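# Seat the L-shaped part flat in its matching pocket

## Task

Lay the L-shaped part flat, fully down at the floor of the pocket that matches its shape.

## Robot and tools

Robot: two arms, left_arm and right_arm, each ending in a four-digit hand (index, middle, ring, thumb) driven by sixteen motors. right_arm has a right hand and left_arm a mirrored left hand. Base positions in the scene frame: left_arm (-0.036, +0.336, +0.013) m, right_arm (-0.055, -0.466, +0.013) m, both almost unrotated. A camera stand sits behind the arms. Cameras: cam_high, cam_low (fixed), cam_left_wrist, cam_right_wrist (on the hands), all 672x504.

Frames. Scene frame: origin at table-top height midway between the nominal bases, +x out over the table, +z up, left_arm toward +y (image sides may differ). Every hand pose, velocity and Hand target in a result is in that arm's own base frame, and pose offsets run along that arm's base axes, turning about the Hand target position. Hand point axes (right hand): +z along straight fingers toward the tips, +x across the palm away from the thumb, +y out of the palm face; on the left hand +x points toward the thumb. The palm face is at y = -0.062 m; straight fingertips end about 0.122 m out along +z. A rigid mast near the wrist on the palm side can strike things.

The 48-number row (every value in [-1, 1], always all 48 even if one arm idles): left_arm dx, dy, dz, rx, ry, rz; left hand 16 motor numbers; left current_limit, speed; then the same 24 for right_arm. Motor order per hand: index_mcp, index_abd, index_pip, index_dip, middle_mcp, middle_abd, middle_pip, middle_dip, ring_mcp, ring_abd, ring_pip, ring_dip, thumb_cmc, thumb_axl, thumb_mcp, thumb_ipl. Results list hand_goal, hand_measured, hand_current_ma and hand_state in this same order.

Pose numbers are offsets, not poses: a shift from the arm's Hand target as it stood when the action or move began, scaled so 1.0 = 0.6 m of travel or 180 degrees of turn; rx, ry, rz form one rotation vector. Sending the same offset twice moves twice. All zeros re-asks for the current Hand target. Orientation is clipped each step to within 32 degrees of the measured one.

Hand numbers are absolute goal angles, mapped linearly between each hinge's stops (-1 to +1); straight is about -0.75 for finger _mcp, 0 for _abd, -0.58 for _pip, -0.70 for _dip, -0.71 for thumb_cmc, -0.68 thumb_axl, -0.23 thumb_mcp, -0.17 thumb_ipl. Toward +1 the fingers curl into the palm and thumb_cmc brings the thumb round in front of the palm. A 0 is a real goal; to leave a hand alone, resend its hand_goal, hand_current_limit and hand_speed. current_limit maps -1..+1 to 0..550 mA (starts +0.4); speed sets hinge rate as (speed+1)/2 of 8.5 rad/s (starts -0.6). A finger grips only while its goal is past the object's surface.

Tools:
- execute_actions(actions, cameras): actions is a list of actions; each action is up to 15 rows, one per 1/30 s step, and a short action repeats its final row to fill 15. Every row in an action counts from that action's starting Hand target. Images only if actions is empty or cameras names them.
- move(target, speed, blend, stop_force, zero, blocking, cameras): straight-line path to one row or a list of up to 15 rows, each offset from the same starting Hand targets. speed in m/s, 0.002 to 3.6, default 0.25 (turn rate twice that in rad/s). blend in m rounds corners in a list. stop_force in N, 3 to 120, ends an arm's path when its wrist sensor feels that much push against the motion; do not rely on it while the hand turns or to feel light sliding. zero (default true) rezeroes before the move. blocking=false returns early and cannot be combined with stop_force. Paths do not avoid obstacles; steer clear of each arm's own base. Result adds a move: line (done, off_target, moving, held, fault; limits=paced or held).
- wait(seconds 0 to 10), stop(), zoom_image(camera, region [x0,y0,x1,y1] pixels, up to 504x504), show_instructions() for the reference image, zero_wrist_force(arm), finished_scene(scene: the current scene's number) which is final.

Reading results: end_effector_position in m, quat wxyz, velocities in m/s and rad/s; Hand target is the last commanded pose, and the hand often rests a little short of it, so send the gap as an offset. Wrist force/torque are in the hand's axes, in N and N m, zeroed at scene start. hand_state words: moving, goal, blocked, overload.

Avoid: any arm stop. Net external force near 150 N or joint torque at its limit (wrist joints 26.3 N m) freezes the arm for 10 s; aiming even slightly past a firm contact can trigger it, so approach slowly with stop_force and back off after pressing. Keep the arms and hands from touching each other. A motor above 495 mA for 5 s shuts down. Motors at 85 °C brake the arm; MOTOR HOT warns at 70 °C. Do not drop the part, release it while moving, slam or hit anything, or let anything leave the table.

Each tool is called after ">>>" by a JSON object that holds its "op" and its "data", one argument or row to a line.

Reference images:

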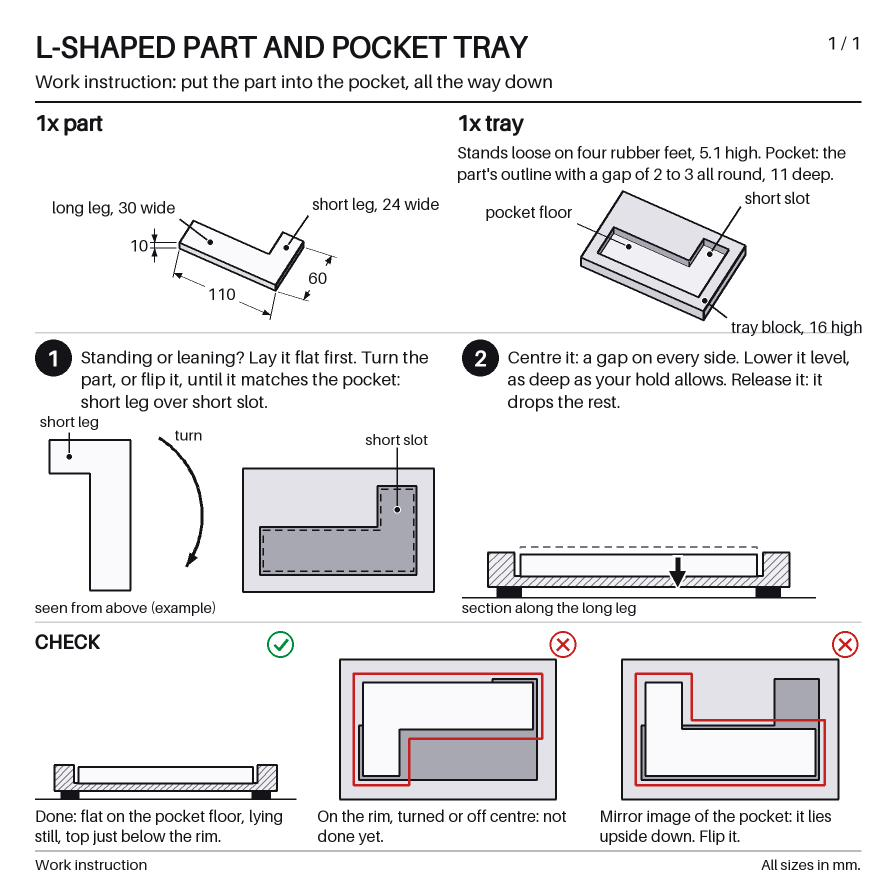

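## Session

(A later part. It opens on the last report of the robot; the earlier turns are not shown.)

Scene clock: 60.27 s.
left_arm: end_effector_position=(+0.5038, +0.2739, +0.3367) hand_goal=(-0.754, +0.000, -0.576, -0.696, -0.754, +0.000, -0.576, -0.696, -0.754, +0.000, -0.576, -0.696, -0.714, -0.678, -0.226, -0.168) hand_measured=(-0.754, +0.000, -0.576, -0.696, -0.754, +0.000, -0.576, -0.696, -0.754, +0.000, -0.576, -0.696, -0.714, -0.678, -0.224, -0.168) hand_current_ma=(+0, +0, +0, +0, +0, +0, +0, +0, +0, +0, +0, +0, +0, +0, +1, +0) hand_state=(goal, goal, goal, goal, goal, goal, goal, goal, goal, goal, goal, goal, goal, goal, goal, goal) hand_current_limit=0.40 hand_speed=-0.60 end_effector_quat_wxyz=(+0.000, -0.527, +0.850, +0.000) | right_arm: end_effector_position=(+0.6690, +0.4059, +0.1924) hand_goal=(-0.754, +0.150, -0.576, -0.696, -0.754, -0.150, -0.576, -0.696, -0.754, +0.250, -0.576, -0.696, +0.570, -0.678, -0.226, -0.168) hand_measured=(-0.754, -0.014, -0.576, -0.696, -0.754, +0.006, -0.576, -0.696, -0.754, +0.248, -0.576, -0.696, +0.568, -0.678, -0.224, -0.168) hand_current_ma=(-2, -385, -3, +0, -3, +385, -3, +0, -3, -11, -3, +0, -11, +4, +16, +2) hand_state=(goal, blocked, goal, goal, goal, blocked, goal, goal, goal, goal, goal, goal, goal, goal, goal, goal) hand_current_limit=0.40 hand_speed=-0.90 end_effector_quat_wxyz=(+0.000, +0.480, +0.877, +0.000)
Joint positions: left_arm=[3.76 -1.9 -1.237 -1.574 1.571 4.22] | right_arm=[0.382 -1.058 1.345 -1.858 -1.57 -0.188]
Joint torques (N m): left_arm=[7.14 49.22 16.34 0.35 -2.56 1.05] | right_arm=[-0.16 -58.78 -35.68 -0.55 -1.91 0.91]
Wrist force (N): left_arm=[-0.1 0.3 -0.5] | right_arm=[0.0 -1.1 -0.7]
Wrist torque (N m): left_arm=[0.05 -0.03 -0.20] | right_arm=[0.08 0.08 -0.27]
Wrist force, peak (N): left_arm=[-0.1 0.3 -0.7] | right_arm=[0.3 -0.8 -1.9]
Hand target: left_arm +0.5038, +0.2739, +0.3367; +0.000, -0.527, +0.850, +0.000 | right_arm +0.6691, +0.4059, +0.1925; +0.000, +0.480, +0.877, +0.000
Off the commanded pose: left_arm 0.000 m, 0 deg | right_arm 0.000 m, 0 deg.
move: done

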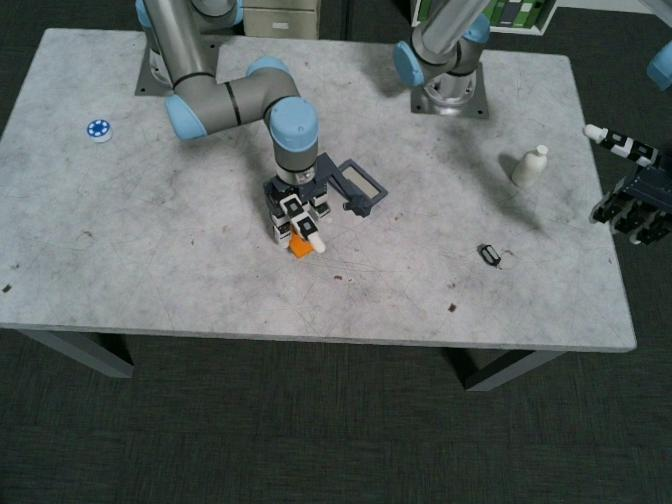

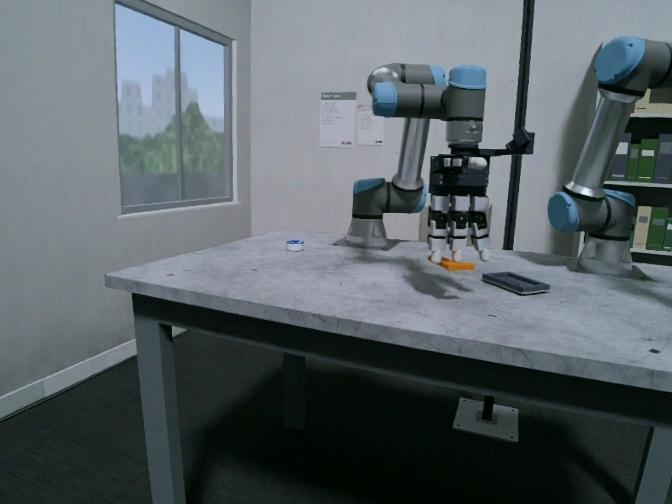

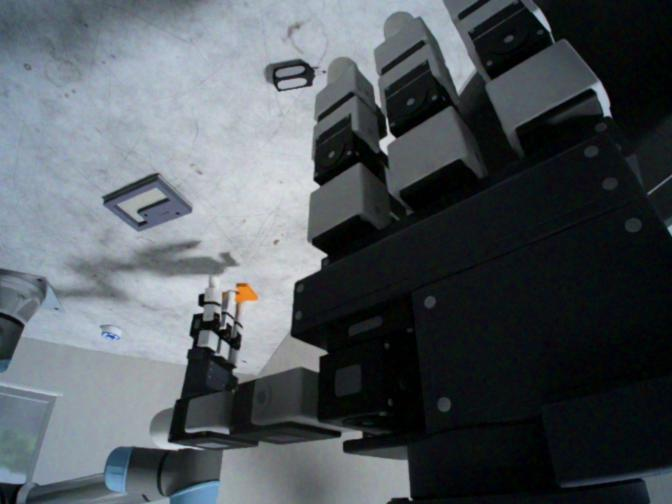

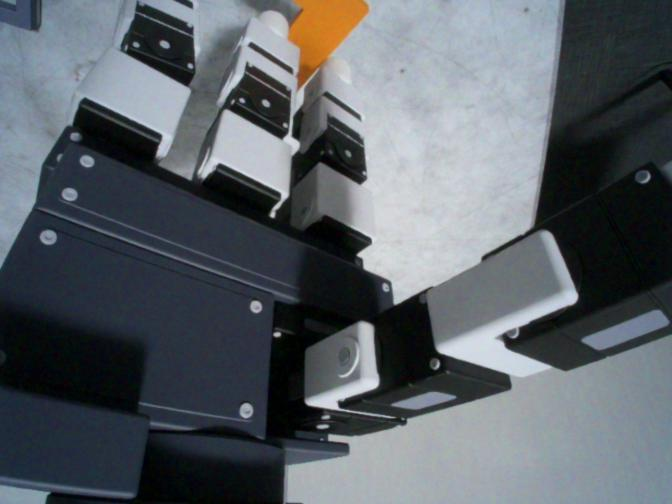

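>>> {"op": "move", "data": {
  "target": [
    [0,0,0,0,0,0,-0.754,0,-0.576,-0.696,-0.754,0,-0.576,-0.696,-0.754,0,-0.576,-0.696,-0.714,-0.678,-0.226,-0.168,0.4,-0.6,-0.5658,0.1087,0,0,0,-0.934,-0.754,0.15,-0.576,-0.696,-0.754,-0.15,-0.576,-0.696,-0.754,0.25,-0.576,-0.696,0.571,-0.678,-0.226,-0.168,0.4,-0.9]
  ],
  "speed": 0.5,
  "cameras": ["all"]
}}

Scene clock: 64.43 s.
left_arm: end_effector_position=(+0.5038, +0.2739, +0.3367) hand_goal=(-0.754, +0.000, -0.576, -0.696, -0.754, +0.000, -0.576, -0.696, -0.754, +0.000, -0.576, -0.696, -0.714, -0.678, -0.226, -0.168) hand_measured=(-0.754, +0.000, -0.576, -0.696, -0.754, +0.000, -0.576, -0.696, -0.754, +0.000, -0.576, -0.696, -0.714, -0.678, -0.224, -0.168) hand_current_ma=(+0, +0, +0, +0, +0, +0, +0, +0, +0, +0, +0, +0, +0, +0, +1, +0) hand_state=(goal, goal, goal, goal, goal, goal, goal, goal, goal, goal, goal, goal, goal, goal, goal, goal) hand_current_limit=0.40 hand_speed=-0.60 end_effector_quat_wxyz=(+0.000, -0.527, +0.850, +0.000) | right_arm: end_effector_position=(+0.3296, +0.4711, +0.1925) hand_goal=(-0.754, +0.150, -0.576, -0.696, -0.754, -0.150, -0.576, -0.696, -0.754, +0.250, -0.576, -0.696, +0.570, -0.678, -0.226, -0.168) hand_measured=(-0.754, -0.014, -0.576, -0.696, -0.754, +0.006, -0.576, -0.696, -0.754, +0.248, -0.576, -0.696, +0.568, -0.678, -0.224, -0.168) hand_current_ma=(-1, -385, -3, +0, -3, +385, -3, +0, -3, -11, -3, +0, -9, +4, +16, +2) hand_state=(goal, blocked, goal, goal, goal, blocked, goal, goal, goal, goal, goal, goal, goal, goal, goal, goal) hand_current_limit=0.40 hand_speed=-0.90 end_effector_quat_wxyz=(+0.000, +0.922, -0.386, +0.000)
Joint positions: left_arm=[3.76 -1.9 -1.237 -1.574 1.571 4.22] | right_arm=[0.698 -1.154 1.49 -1.906 -1.571 3.062]
Joint torques (N m): left_arm=[7.53 49.36 17.48 0.39 -2.38 1.03] | right_arm=[9.99 -55.11 -7.9 -4.56 -2.24 1.47]
Wrist force (N): left_arm=[0.0 0.2 -0.5] | right_arm=[0.1 -0.6 -1.1]
Wrist torque (N m): left_arm=[0.04 -0.05 -0.19] | right_arm=[0.18 0.12 -0.25]
Wrist force, peak (N): left_arm=[-0.3 0.1 -0.8] | right_arm=[0.1 -1.2 -1.3]
Hand target: left_arm +0.5038, +0.2739, +0.3367; +0.000, -0.527, +0.850, +0.000 | right_arm +0.3296, +0.4711, +0.1925; +0.000, +0.922, -0.386, +0.000
Off the commanded pose: left_arm 0.000 m, 0 deg | right_arm 0.000 m, 0 deg.
move: done

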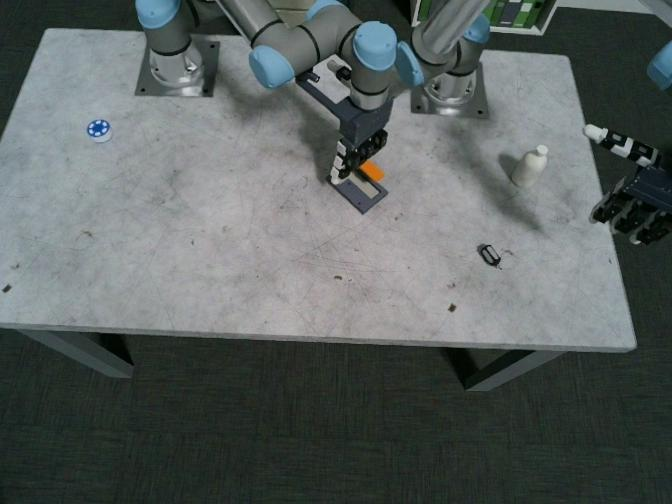

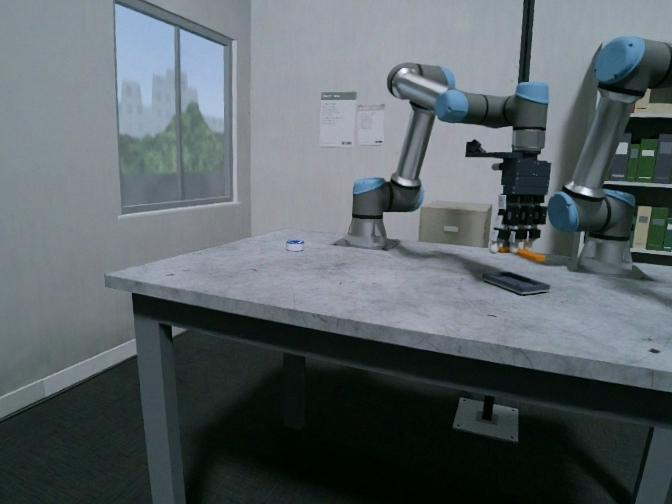

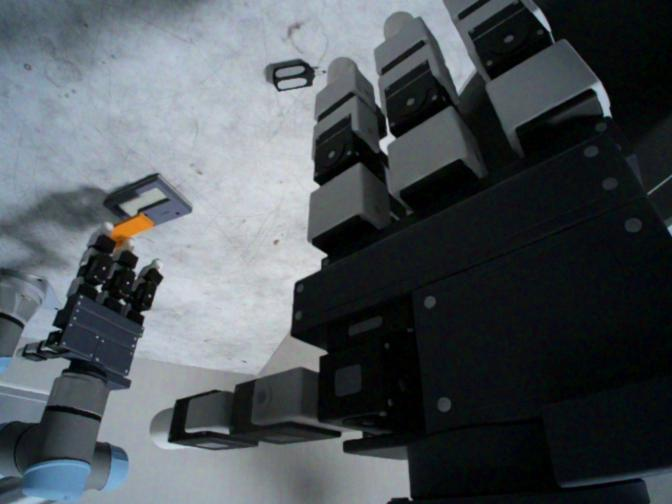

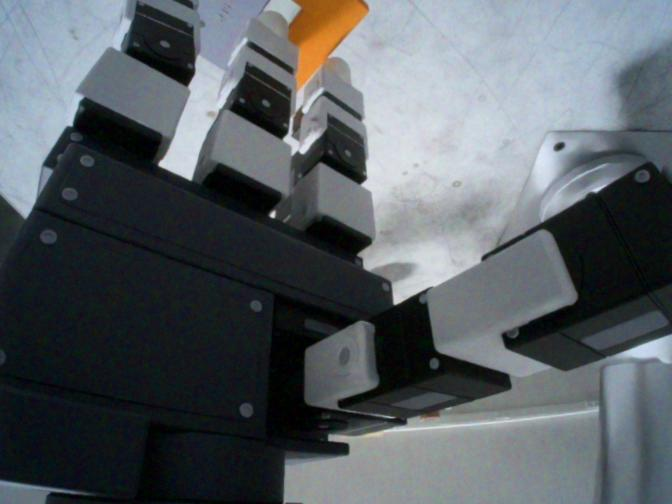

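>>> {"op": "zoom_image", "data": {
  "camera": "cam_high",
  "region": [320, 150, 400, 220]
}}

>>> {"op": "zoom_image", "data": {
  "camera": "cam_left_wrist",
  "region": [80, 160, 210, 260]
}}

>>> {"op": "zoom_image", "data": {
  "camera": "cam_right_wrist",
  "region": [170, 0, 400, 120]
}}

Scaled by 6.300 from the camera's 672x504 image, which has a finer 960x720 frame.

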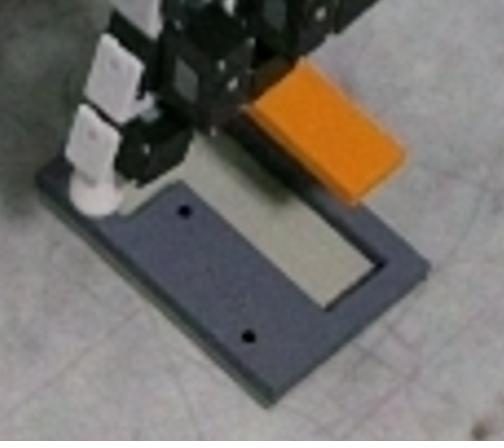

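Scaled by 3.877 from the camera's 672x504 image, which has a finer 960x720 frame.

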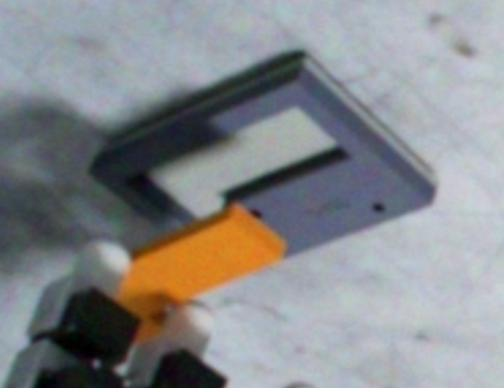

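Scaled by 2.191 from the camera's 672x504 image, which has a finer 960x720 frame.

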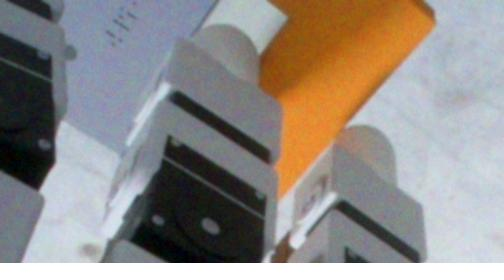

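>>> {"op": "move", "data": {
  "target": [
    [0,0,0,0,0,0,-0.754,0,-0.576,-0.696,-0.754,0,-0.576,-0.696,-0.754,0,-0.576,-0.696,-0.714,-0.678,-0.226,-0.168,0.4,-0.6,0,0,-0.08,0,0,0,-0.754,0.15,-0.576,-0.696,-0.754,-0.15,-0.576,-0.696,-0.754,0.25,-0.576,-0.696,0.571,-0.678,-0.226,-0.168,0.4,-0.9]
  ],
  "speed": 0.12,
  "cameras": ["all"]
}}

>>> {"op": "zoom_image", "data": {
  "camera": "cam_high",
  "region": [325, 160, 393, 218]
}}

>>> {"op": "zoom_image", "data": {
  "camera": "cam_left_wrist",
  "region": [90, 160, 200, 245]
}}

>>> {"op": "zoom_image", "data": {
  "camera": "cam_right_wrist",
  "region": [170, 0, 400, 120]
}}

>>> {"op": "zoom_image", "data": {
  "camera": "cam_low",
  "region": [470, 210, 570, 310]
}}

Scene clock: 66.23 s.
left_arm: end_effector_position=(+0.5038, +0.2739, +0.3367) hand_goal=(-0.754, +0.000, -0.576, -0.696, -0.754, +0.000, -0.576, -0.696, -0.754, +0.000, -0.576, -0.696, -0.714, -0.678, -0.226, -0.168) hand_measured=(-0.754, +0.000, -0.576, -0.696, -0.754, +0.000, -0.576, -0.696, -0.754, +0.000, -0.576, -0.696, -0.714, -0.678, -0.224, -0.168) hand_current_ma=(+0, +0, +0, +0, +0, +0, +0, +0, +0, +0, +0, +0, +0, +0, +1, +0) hand_state=(goal, goal, goal, goal, goal, goal, goal, goal, goal, goal, goal, goal, goal, goal, goal, goal) hand_current_limit=0.40 hand_speed=-0.60 end_effector_quat_wxyz=(+0.000, -0.527, +0.850, +0.000) | right_arm: end_effector_position=(+0.3296, +0.4711, +0.1446) hand_goal=(-0.754, +0.150, -0.576, -0.696, -0.754, -0.150, -0.576, -0.696, -0.754, +0.250, -0.576, -0.696, +0.570, -0.678, -0.226, -0.168) hand_measured=(-0.754, -0.014, -0.576, -0.696, -0.754, +0.006, -0.576, -0.696, -0.754, +0.248, -0.576, -0.696, +0.568, -0.678, -0.224, -0.168) hand_current_ma=(-1, -385, -3, +0, -3, +385, -3, +0, -3, -11, -3, +0, -9, +4, +16, +2) hand_state=(goal, blocked, goal, goal, goal, blocked, goal, goal, goal, goal, goal, goal, goal, goal, goal, goal) hand_current_limit=0.40 hand_speed=-0.90 end_effector_quat_wxyz=(+0.000, +0.922, -0.386, +0.000)
Joint positions: left_arm=[3.76 -1.9 -1.237 -1.574 1.571 4.22] | right_arm=[0.698 -1.111 1.558 -2.016 -1.572 3.062]
Joint torques (N m): left_arm=[7.41 48.54 17.45 0.2 -2.36 1.03] | right_arm=[3.8 -29.24 -8.13 -4.47 0.91 -0.32]
Wrist force (N): left_arm=[0.0 0.4 -0.5] | right_arm=[0.4 -1.0 -1.2]
Wrist torque (N m): left_arm=[0.06 -0.05 -0.19] | right_arm=[0.15 0.05 -0.26]
Wrist force, peak (N): left_arm=[-0.2 0.6 -0.6] | right_arm=[0.3 -1.0 -2.0]
Hand target: left_arm +0.5038, +0.2739, +0.3367; +0.000, -0.527, +0.850, +0.000 | right_arm +0.3296, +0.4711, +0.1445; +0.000, +0.922, -0.386, +0.000
Off the commanded pose: left_arm 0.000 m, 0 deg | right_arm 0.000 m, 0 deg.
move: done

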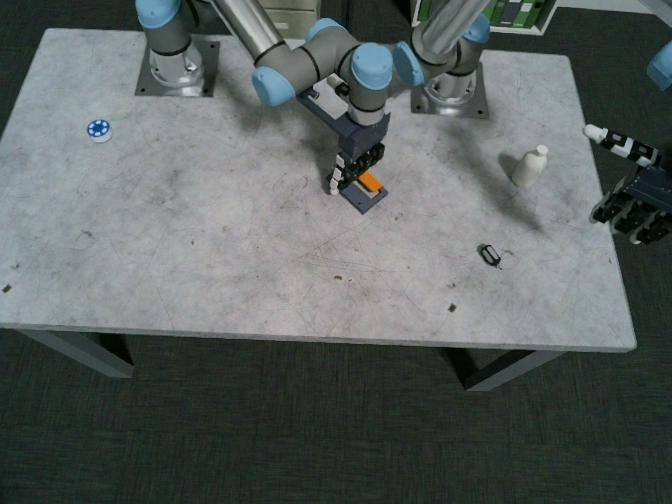

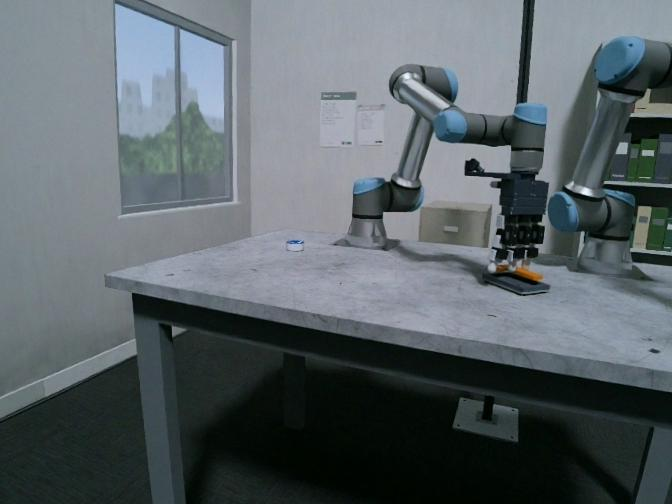

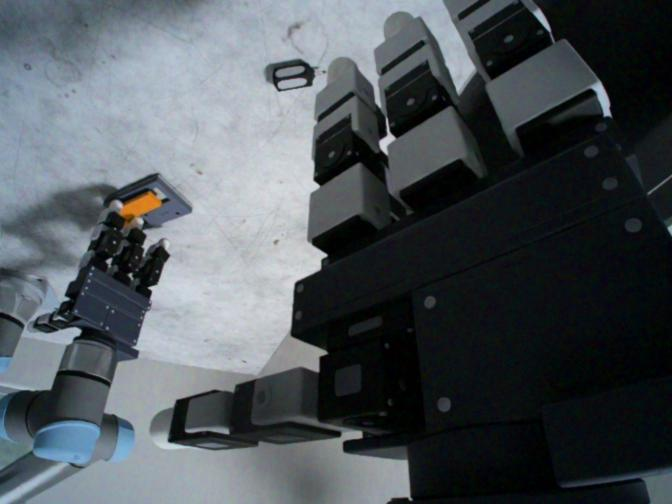

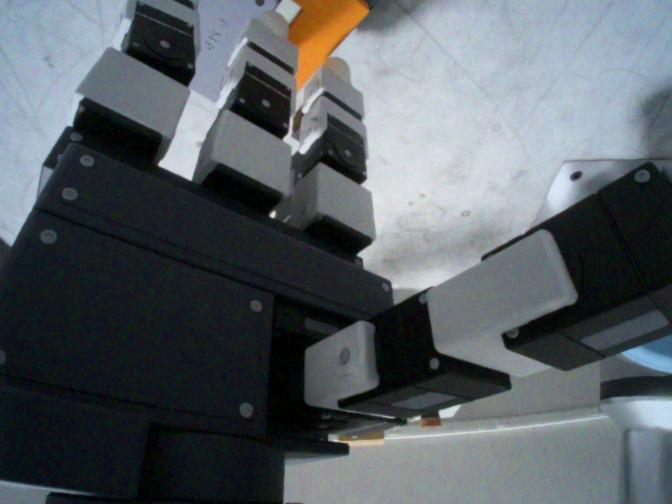

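Scaled by 7.412 from the camera's 672x504 image, which has a finer 960x720 frame.

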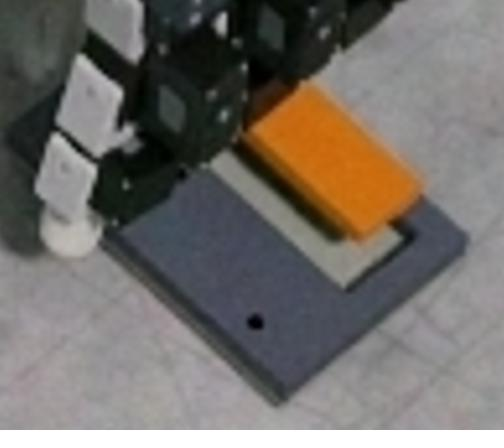

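Scaled by 4.582 from the camera's 672x504 image, which has a finer 960x720 frame.

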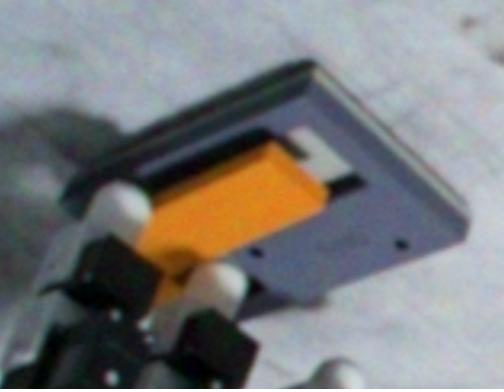

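Scaled by 2.191 from the camera's 672x504 image, which has a finer 960x720 frame.

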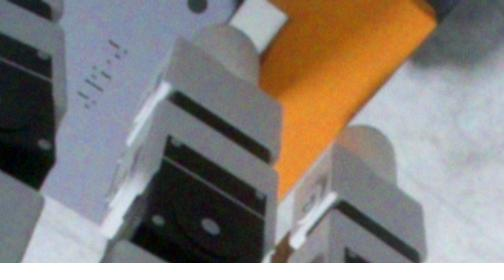

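Scaled by 5.040 from the camera's 672x504 image, which has a finer 960x720 frame.

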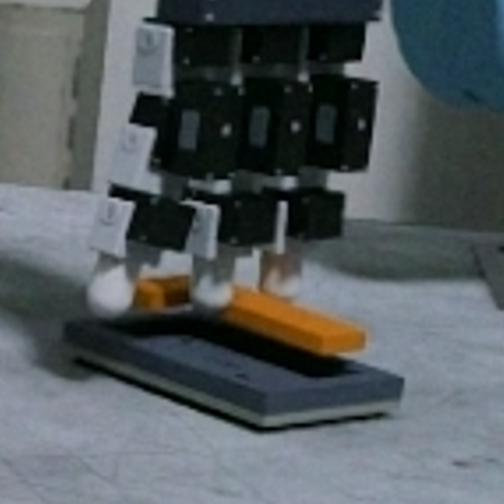

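>>> {"op": "zoom_image", "data": {
  "camera": "cam_high",
  "region": [353, 168, 393, 198]
}}

>>> {"op": "zoom_image", "data": {
  "camera": "cam_high",
  "region": [325, 178, 365, 208]
}}

>>> {"op": "zoom_image", "data": {
  "camera": "cam_left_wrist",
  "region": [115, 165, 180, 225]
}}

Scaled by 12.600 from the camera's 672x504 image, which has a finer 960x720 frame.

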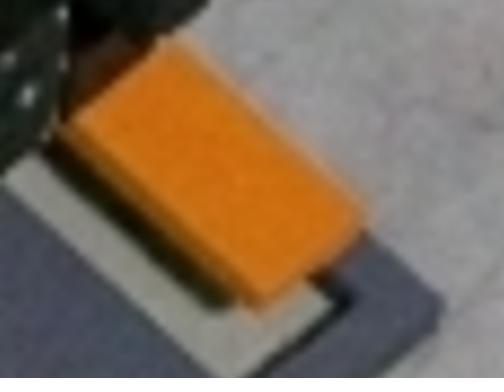

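Scaled by 12.600 from the camera's 672x504 image, which has a finer 960x720 frame.

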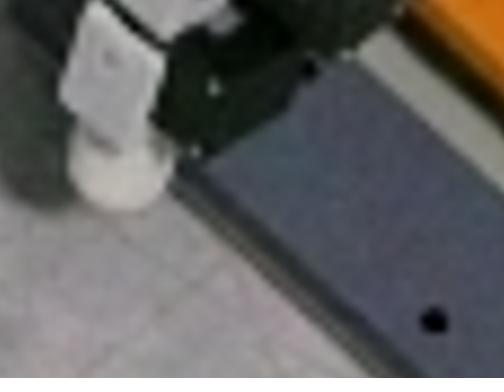

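Scaled by 7.754 from the camera's 672x504 image, which has a finer 960x720 frame.

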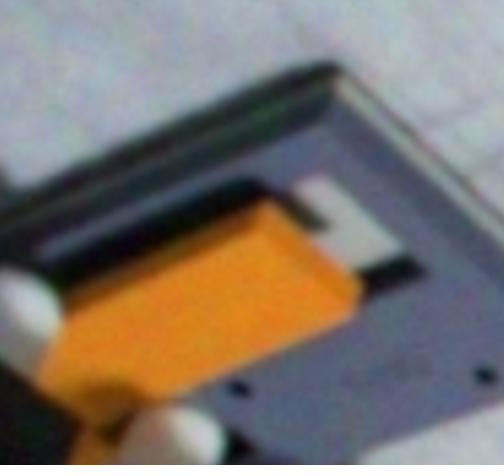

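>>> {"op": "move", "data": {
  "target": [
    [0,0,0,0,0,0,-0.754,0,-0.576,-0.696,-0.754,0,-0.576,-0.696,-0.754,0,-0.576,-0.696,-0.714,-0.678,-0.226,-0.168,0.4,-0.6,0.0197,-0.0088,-0.0092,0,0,0.0039,-0.754,0.15,-0.576,-0.696,-0.754,-0.15,-0.576,-0.696,-0.754,0.25,-0.576,-0.696,0.571,-0.678,-0.226,-0.168,0.4,-0.9]
  ],
  "speed": 0.05,
  "cameras": ["all"]
}}

>>> {"op": "zoom_image", "data": {
  "camera": "cam_high",
  "region": [353, 172, 393, 202]
}}

>>> {"op": "zoom_image", "data": {
  "camera": "cam_high",
  "region": [325, 178, 365, 208]
}}

>>> {"op": "zoom_image", "data": {
  "camera": "cam_left_wrist",
  "region": [100, 165, 180, 225]
}}

>>> {"op": "zoom_image", "data": {
  "camera": "cam_right_wrist",
  "region": [250, 0, 410, 100]
}}

Scene clock: 71.63 s.
left_arm: end_effector_position=(+0.5038, +0.2739, +0.3367) hand_goal=(-0.754, +0.000, -0.576, -0.696, -0.754, +0.000, -0.576, -0.696, -0.754, +0.000, -0.576, -0.696, -0.714, -0.678, -0.226, -0.168) hand_measured=(-0.754, +0.000, -0.576, -0.696, -0.754, +0.000, -0.576, -0.696, -0.754, +0.000, -0.576, -0.696, -0.714, -0.678, -0.224, -0.168) hand_current_ma=(+0, +0, +0, +0, +0, +0, +0, +0, +0, +0, +0, +0, +0, +0, +1, +0) hand_state=(goal, goal, goal, goal, goal, goal, goal, goal, goal, goal, goal, goal, goal, goal, goal, goal) hand_current_limit=0.40 hand_speed=-0.60 end_effector_quat_wxyz=(+0.000, -0.527, +0.850, +0.000) | right_arm: end_effector_position=(+0.3413, +0.4659, +0.1390) hand_goal=(-0.754, +0.150, -0.576, -0.696, -0.754, -0.150, -0.576, -0.696, -0.754, +0.250, -0.576, -0.696, +0.570, -0.678, -0.226, -0.168) hand_measured=(-0.754, -0.014, -0.576, -0.696, -0.754, +0.006, -0.576, -0.696, -0.754, +0.248, -0.576, -0.696, +0.568, -0.678, -0.224, -0.168) hand_current_ma=(+0, -385, -3, +0, -3, +385, -3, +0, -3, -11, -3, +0, -9, +4, +16, +2) hand_state=(goal, blocked, goal, goal, goal, blocked, goal, goal, goal, goal, goal, goal, goal, goal, goal, goal) hand_current_limit=0.40 hand_speed=-0.90 end_effector_quat_wxyz=(+0.000, +0.925, -0.381, +0.000)
Joint positions: left_arm=[3.76 -1.9 -1.237 -1.574 1.571 4.22] | right_arm=[0.682 -1.098 1.552 -2.025 -1.571 3.034]
Joint torques (N m): left_arm=[9.26 49.57 16.5 0.24 -2.37 0.98] | right_arm=[-11 -29.08 -33.52 -4.36 -0.41 -1.76]
Wrist force (N): left_arm=[0.0 0.3 -0.5] | right_arm=[0.0 -1.1 -1.1]
Wrist torque (N m): left_arm=[0.04 -0.05 -0.19] | right_arm=[0.14 0.11 -0.08]
Wrist force, peak (N): left_arm=[-0.5 0.5 -0.4] | right_arm=[0.2 -1.3 -1.4]
Hand target: left_arm +0.5038, +0.2739, +0.3367; +0.000, -0.527, +0.850, +0.000 | right_arm +0.3414, +0.4658, +0.1390; +0.000, +0.925, -0.381, +0.000
Off the commanded pose: left_arm 0.000 m, 0 deg | right_arm 0.000 m, 0 deg.
move: done

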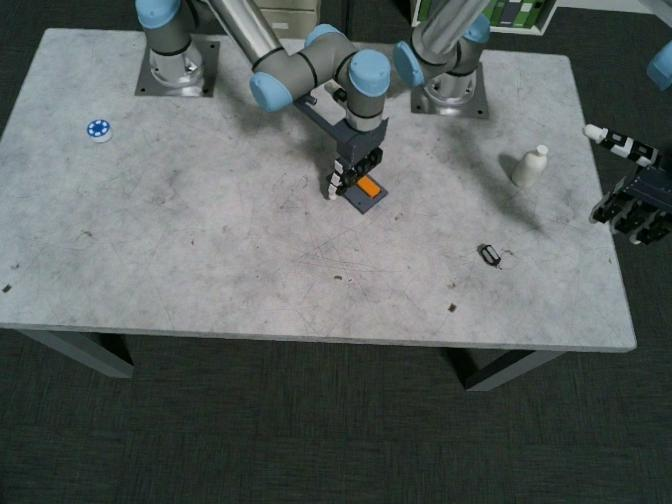

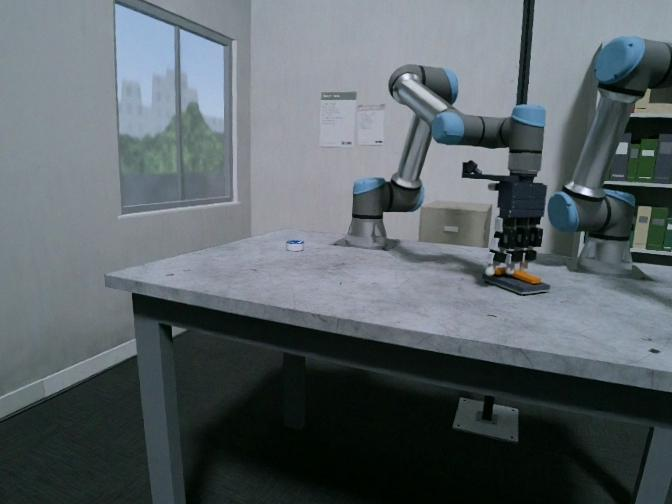

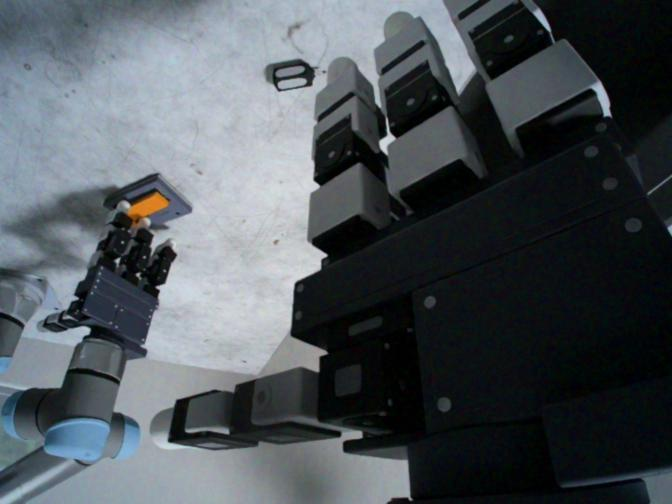

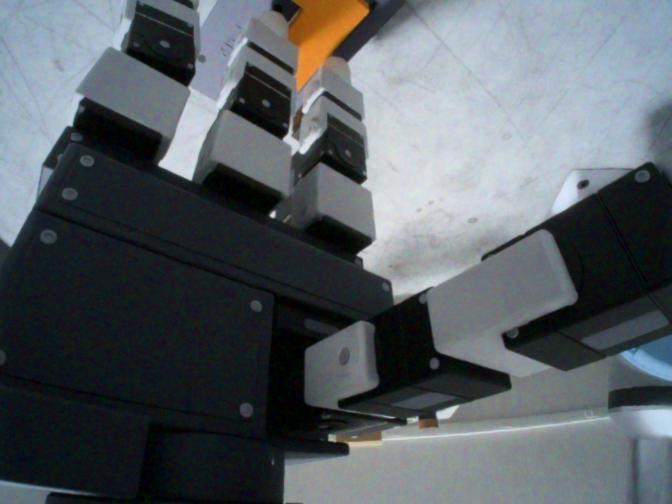

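Scaled by 12.600 from the camera's 672x504 image, which has a finer 960x720 frame.

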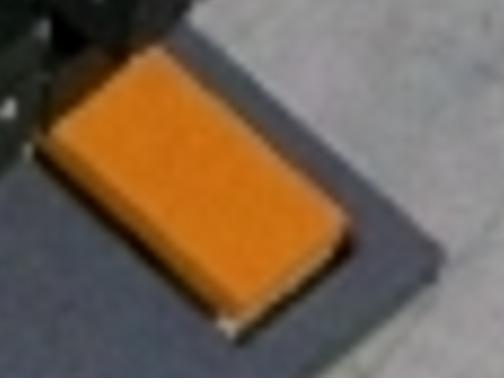

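Scaled by 12.600 from the camera's 672x504 image, which has a finer 960x720 frame.

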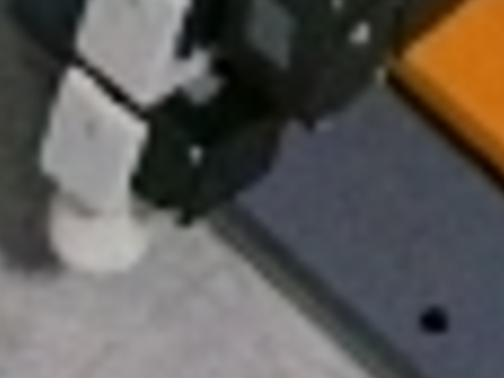

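Scaled by 6.300 from the camera's 672x504 image, which has a finer 960x720 frame.

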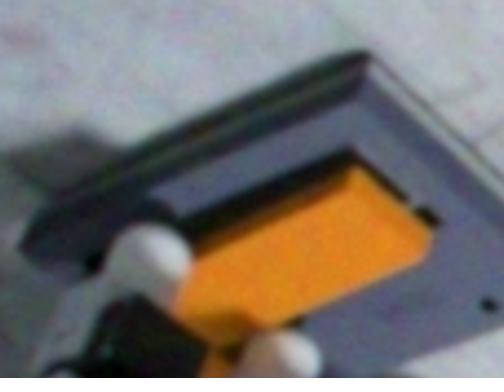

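Scaled by 3.150 from the camera's 672x504 image, which has a finer 960x720 frame.

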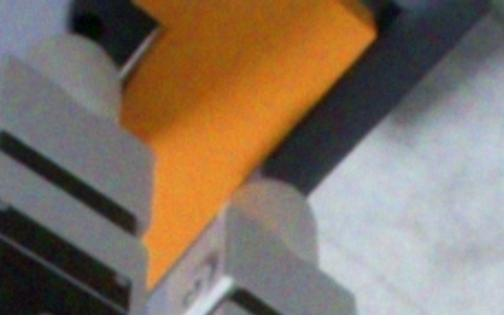

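>>> {"op": "move", "data": {
  "target": [
    [0,0,0,0,0,0,-0.754,0,-0.576,-0.696,-0.754,0,-0.576,-0.696,-0.754,0,-0.576,-0.696,-0.714,-0.678,-0.226,-0.168,0.4,-0.6,-0.0008,0.0008,-0.0167,0,0,0,-0.754,0.15,-0.576,-0.696,-0.754,-0.15,-0.576,-0.696,-0.754,0.25,-0.576,-0.696,0.571,-0.678,-0.226,-0.168,0.4,-0.9]
  ],
  "speed": 0.007,
  "stop_force": 3,
  "cameras": ["all"]
}}

>>> {"op": "zoom_image", "data": {
  "camera": "cam_high",
  "region": [353, 172, 393, 202]
}}

>>> {"op": "zoom_image", "data": {
  "camera": "cam_left_wrist",
  "region": [100, 165, 180, 225]
}}

>>> {"op": "zoom_image", "data": {
  "camera": "cam_right_wrist",
  "region": [250, 0, 410, 100]
}}

Scene clock: 76.00 s.
left_arm: end_effector_position=(+0.5038, +0.2739, +0.3367) hand_goal=(-0.754, +0.000, -0.576, -0.696, -0.754, +0.000, -0.576, -0.696, -0.754, +0.000, -0.576, -0.696, -0.714, -0.678, -0.226, -0.168) hand_measured=(-0.754, +0.000, -0.576, -0.696, -0.754, +0.000, -0.576, -0.696, -0.754, +0.000, -0.576, -0.696, -0.714, -0.678, -0.224, -0.168) hand_current_ma=(+0, +0, +0, +0, +0, +0, +0, +0, +0, +0, +0, +0, +0, +0, +1, +0) hand_state=(goal, goal, goal, goal, goal, goal, goal, goal, goal, goal, goal, goal, goal, goal, goal, goal) hand_current_limit=0.40 hand_speed=-0.60 end_effector_quat_wxyz=(+0.000, -0.527, +0.850, +0.000) | right_arm: end_effector_position=(+0.3410, +0.4663, +0.1300) hand_goal=(-0.754, +0.150, -0.576, -0.696, -0.754, -0.150, -0.576, -0.696, -0.754, +0.250, -0.576, -0.696, +0.570, -0.678, -0.226, -0.168) hand_measured=(-0.754, -0.014, -0.576, -0.696, -0.754, +0.004, -0.576, -0.696, -0.754, +0.248, -0.576, -0.696, +0.568, -0.678, -0.224, -0.168) hand_current_ma=(+1, -385, -3, +0, +2, +385, -3, +0, -3, -11, -3, +0, -9, +4, +16, +2) hand_state=(goal, blocked, goal, goal, goal, blocked, goal, goal, goal, goal, goal, goal, goal, goal, goal, goal) hand_current_limit=0.40 hand_speed=-0.90 end_effector_quat_wxyz=(+0.000, +0.925, -0.381, +0.000)
Joint positions: left_arm=[3.76 -1.9 -1.237 -1.574 1.571 4.22] | right_arm=[0.683 -1.088 1.563 -2.045 -1.571 3.035]
Joint torques (N m): left_arm=[7.19 48.5 17.53 0.17 -2.3 1.18] | right_arm=[1.39 -51.88 -30.21 0.1 -1.73 -0.63]
Wrist force (N): left_arm=[-0.3 0.3 -0.4] | right_arm=[0.2 -1.0 -5.8]
Wrist torque (N m): left_arm=[0.04 -0.01 -0.22] | right_arm=[0.53 0.07 -0.19]
Wrist force, peak (N): left_arm=[-0.3 0.6 -0.5] | right_arm=[-0.2 -1.1 -9.5]
Hand target: left_arm +0.5038, +0.2739, +0.3367; +0.000, -0.527, +0.850, +0.000 | right_arm +0.3410, +0.4663, +0.1300; +0.000, +0.925, -0.381, +0.000 (not the last commanded pose)
Off the commanded pose: left_arm 0.000 m, 0 deg | right_arm 0.001 m, 0 deg.
move: contact (right_arm)

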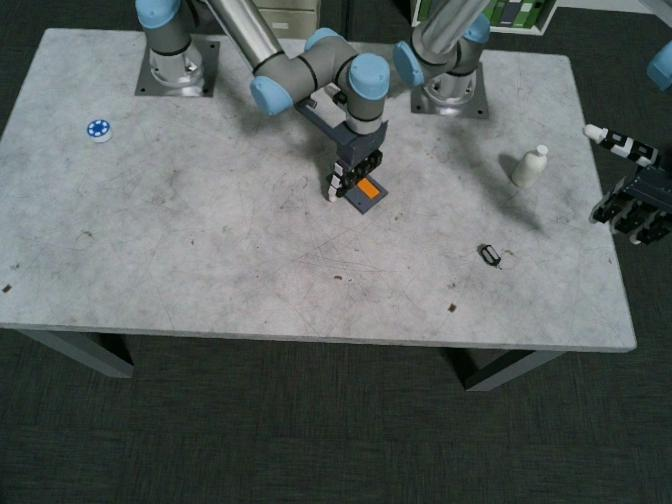

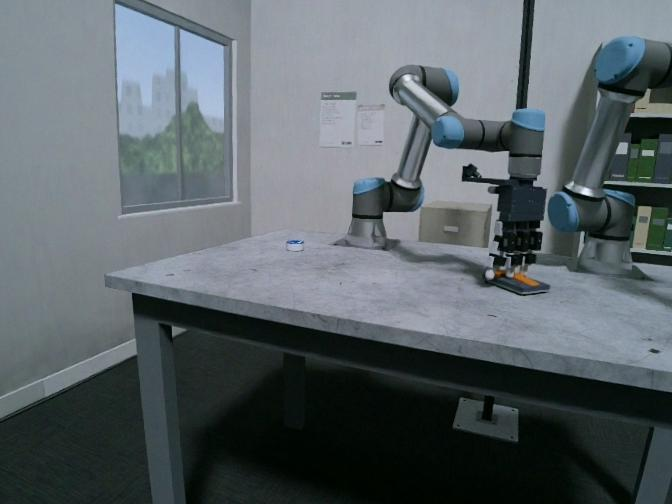

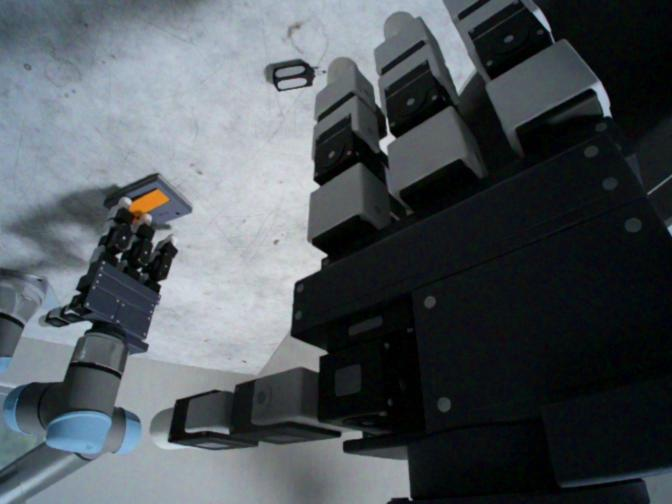

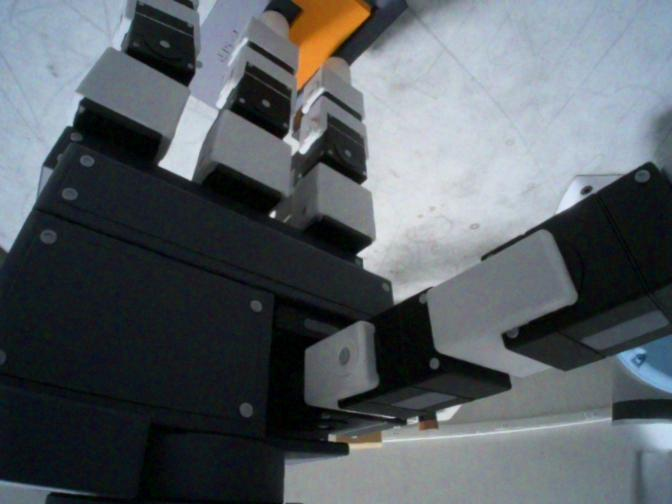

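Scaled by 12.600 from the camera's 672x504 image, which has a finer 960x720 frame.

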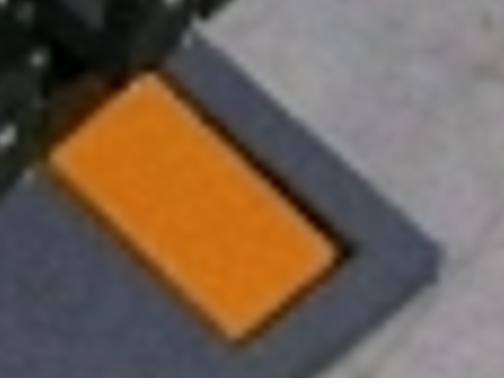

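Scaled by 6.300 from the camera's 672x504 image, which has a finer 960x720 frame.

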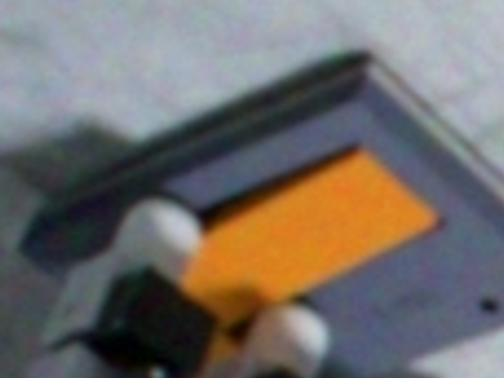

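Scaled by 3.150 from the camera's 672x504 image, which has a finer 960x720 frame.

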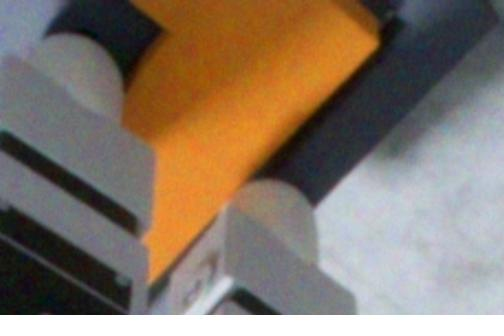

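>>> {"op": "move", "data": {
  "target": [
    [0,0,0,0,0,0,-0.754,0,-0.576,-0.696,-0.754,0,-0.576,-0.696,-0.754,0,-0.576,-0.696,-0.714,-0.678,-0.226,-0.168,0.4,-0.6,0,0,0.0012,0,0,0,-0.754,0.15,-0.576,-0.696,-0.754,-0.15,-0.576,-0.696,-0.754,0.25,-0.576,-0.696,0.571,-0.678,-0.226,-0.168,0.4,-0.9],
    [0,0,0,0,0,0,-0.754,0,-0.576,-0.696,-0.754,0,-0.576,-0.696,-0.754,0,-0.576,-0.696,-0.714,-0.678,-0.226,-0.168,0.4,-0.6,0,0,0.0012,0,0,0,-0.754,-0.07,-0.576,-0.696,-0.754,0.07,-0.576,-0.696,-0.754,0.25,-0.576,-0.696,0.571,-0.678,-0.226,-0.168,0.4,-0.95]
  ],
  "speed": 0.02,
  "cameras": ["all"]
}}

>>> {"op": "zoom_image", "data": {
  "camera": "cam_high",
  "region": [353, 172, 393, 202]
}}

>>> {"op": "zoom_image", "data": {
  "camera": "cam_left_wrist",
  "region": [100, 165, 180, 225]
}}

>>> {"op": "zoom_image", "data": {
  "camera": "cam_right_wrist",
  "region": [250, 0, 410, 100]
}}

Scene clock: 78.43 s.
left_arm: end_effector_position=(+0.5038, +0.2739, +0.3367) hand_goal=(-0.754, +0.000, -0.576, -0.696, -0.754, +0.000, -0.576, -0.696, -0.754, +0.000, -0.576, -0.696, -0.714, -0.678, -0.226, -0.168) hand_measured=(-0.754, +0.000, -0.576, -0.696, -0.754, +0.000, -0.576, -0.696, -0.754, +0.000, -0.576, -0.696, -0.714, -0.678, -0.224, -0.168) hand_current_ma=(+0, +0, +0, +0, +0, +0, +0, +0, +0, +0, +0, +0, +0, +0, +1, +0) hand_state=(goal, goal, goal, goal, goal, goal, goal, goal, goal, goal, goal, goal, goal, goal, goal, goal) hand_current_limit=0.40 hand_speed=-0.60 end_effector_quat_wxyz=(+0.000, -0.527, +0.850, +0.000) | right_arm: end_effector_position=(+0.3410, +0.4663, +0.1307) hand_goal=(-0.754, -0.070, -0.576, -0.696, -0.754, +0.070, -0.576, -0.696, -0.754, +0.250, -0.576, -0.696, +0.570, -0.678, -0.226, -0.168) hand_measured=(-0.754, -0.066, -0.576, -0.696, -0.754, +0.066, -0.576, -0.696, -0.754, +0.248, -0.576, -0.696, +0.568, -0.678, -0.224, -0.168) hand_current_ma=(+1, +15, -3, +0, +2, -14, -3, +0, -3, -11, -3, +0, -9, +4, +16, +2) hand_state=(goal, goal, goal, goal, goal, goal, goal, goal, goal, goal, goal, goal, goal, goal, goal, goal) hand_current_limit=0.40 hand_speed=-0.95 end_effector_quat_wxyz=(+0.000, +0.925, -0.381, +0.000)
Joint positions: left_arm=[3.76 -1.9 -1.237 -1.574 1.571 4.22] | right_arm=[0.683 -1.089 1.562 -2.044 -1.571 3.035]
Joint torques (N m): left_arm=[7.21 48.25 16.57 -0.01 -2.58 1.04] | right_arm=[-1.38 -55.37 -33.57 0.01 -1.79 -1.34]
Wrist force (N): left_arm=[0.0 0.4 -0.4] | right_arm=[0.4 -1.0 -1.4]
Wrist torque (N m): left_arm=[0.04 -0.05 -0.19] | right_arm=[0.19 0.06 -0.18]
Wrist force, peak (N): left_arm=[-0.2 0.4 -0.7] | right_arm=[0.1 -1.1 -6.0]
Hand target: left_arm +0.5038, +0.2739, +0.3367; +0.000, -0.527, +0.850, +0.000 | right_arm +0.3410, +0.4663, +0.1307; +0.000, +0.925, -0.381, +0.000
Off the commanded pose: left_arm 0.000 m, 0 deg | right_arm 0.000 m, 0 deg.
move: done

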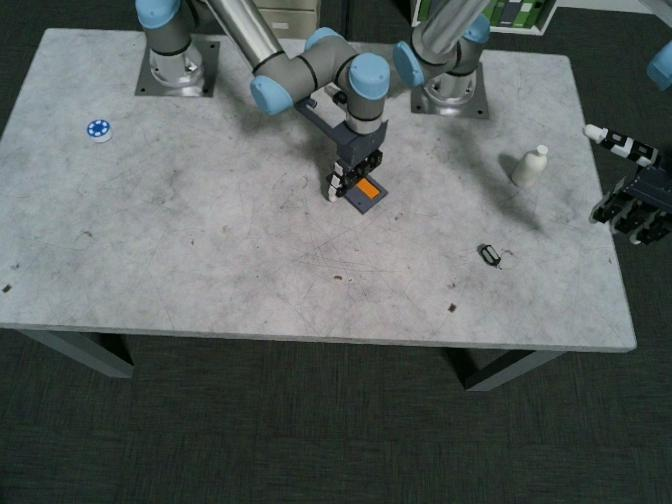

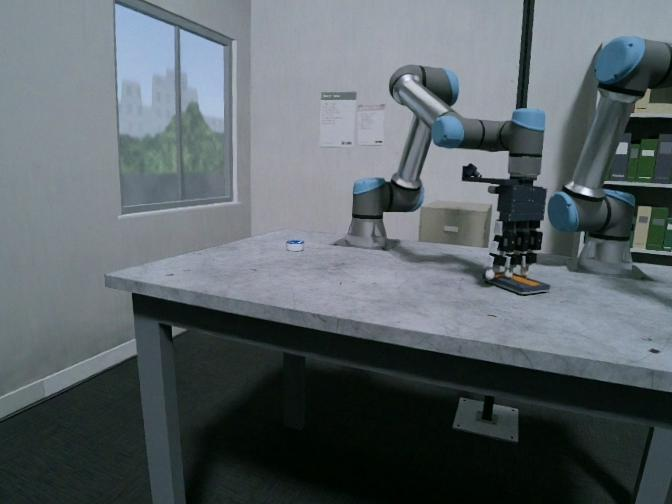

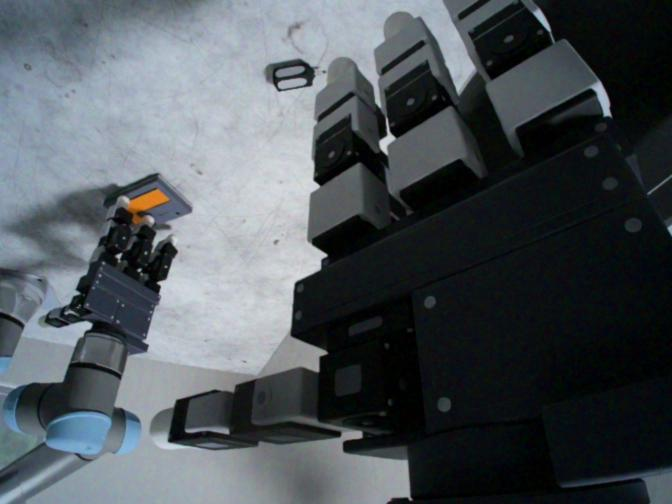

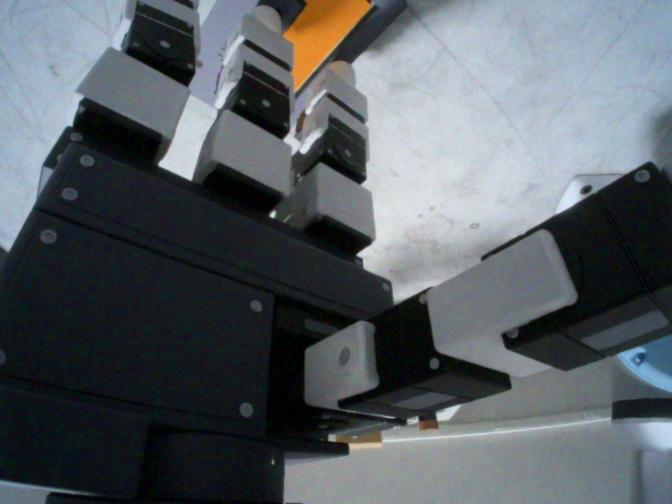

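Scaled by 12.600 from the camera's 672x504 image, which has a finer 960x720 frame.

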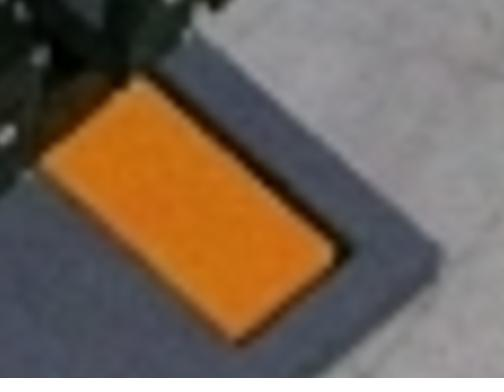

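Scaled by 6.300 from the camera's 672x504 image, which has a finer 960x720 frame.

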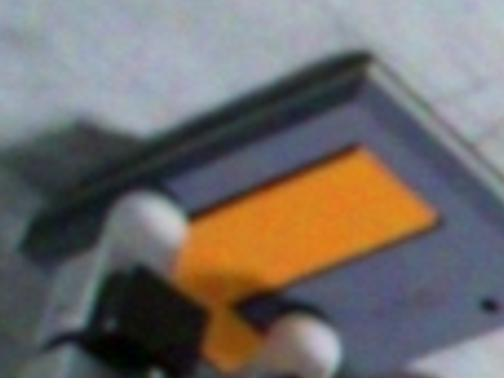

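Scaled by 3.150 from the camera's 672x504 image, which has a finer 960x720 frame.

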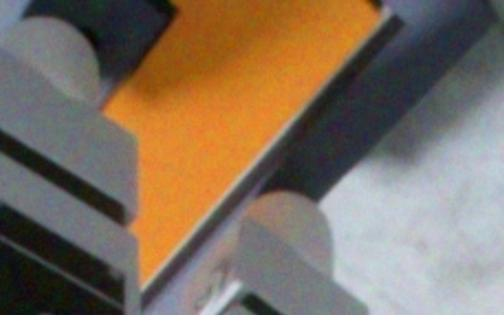

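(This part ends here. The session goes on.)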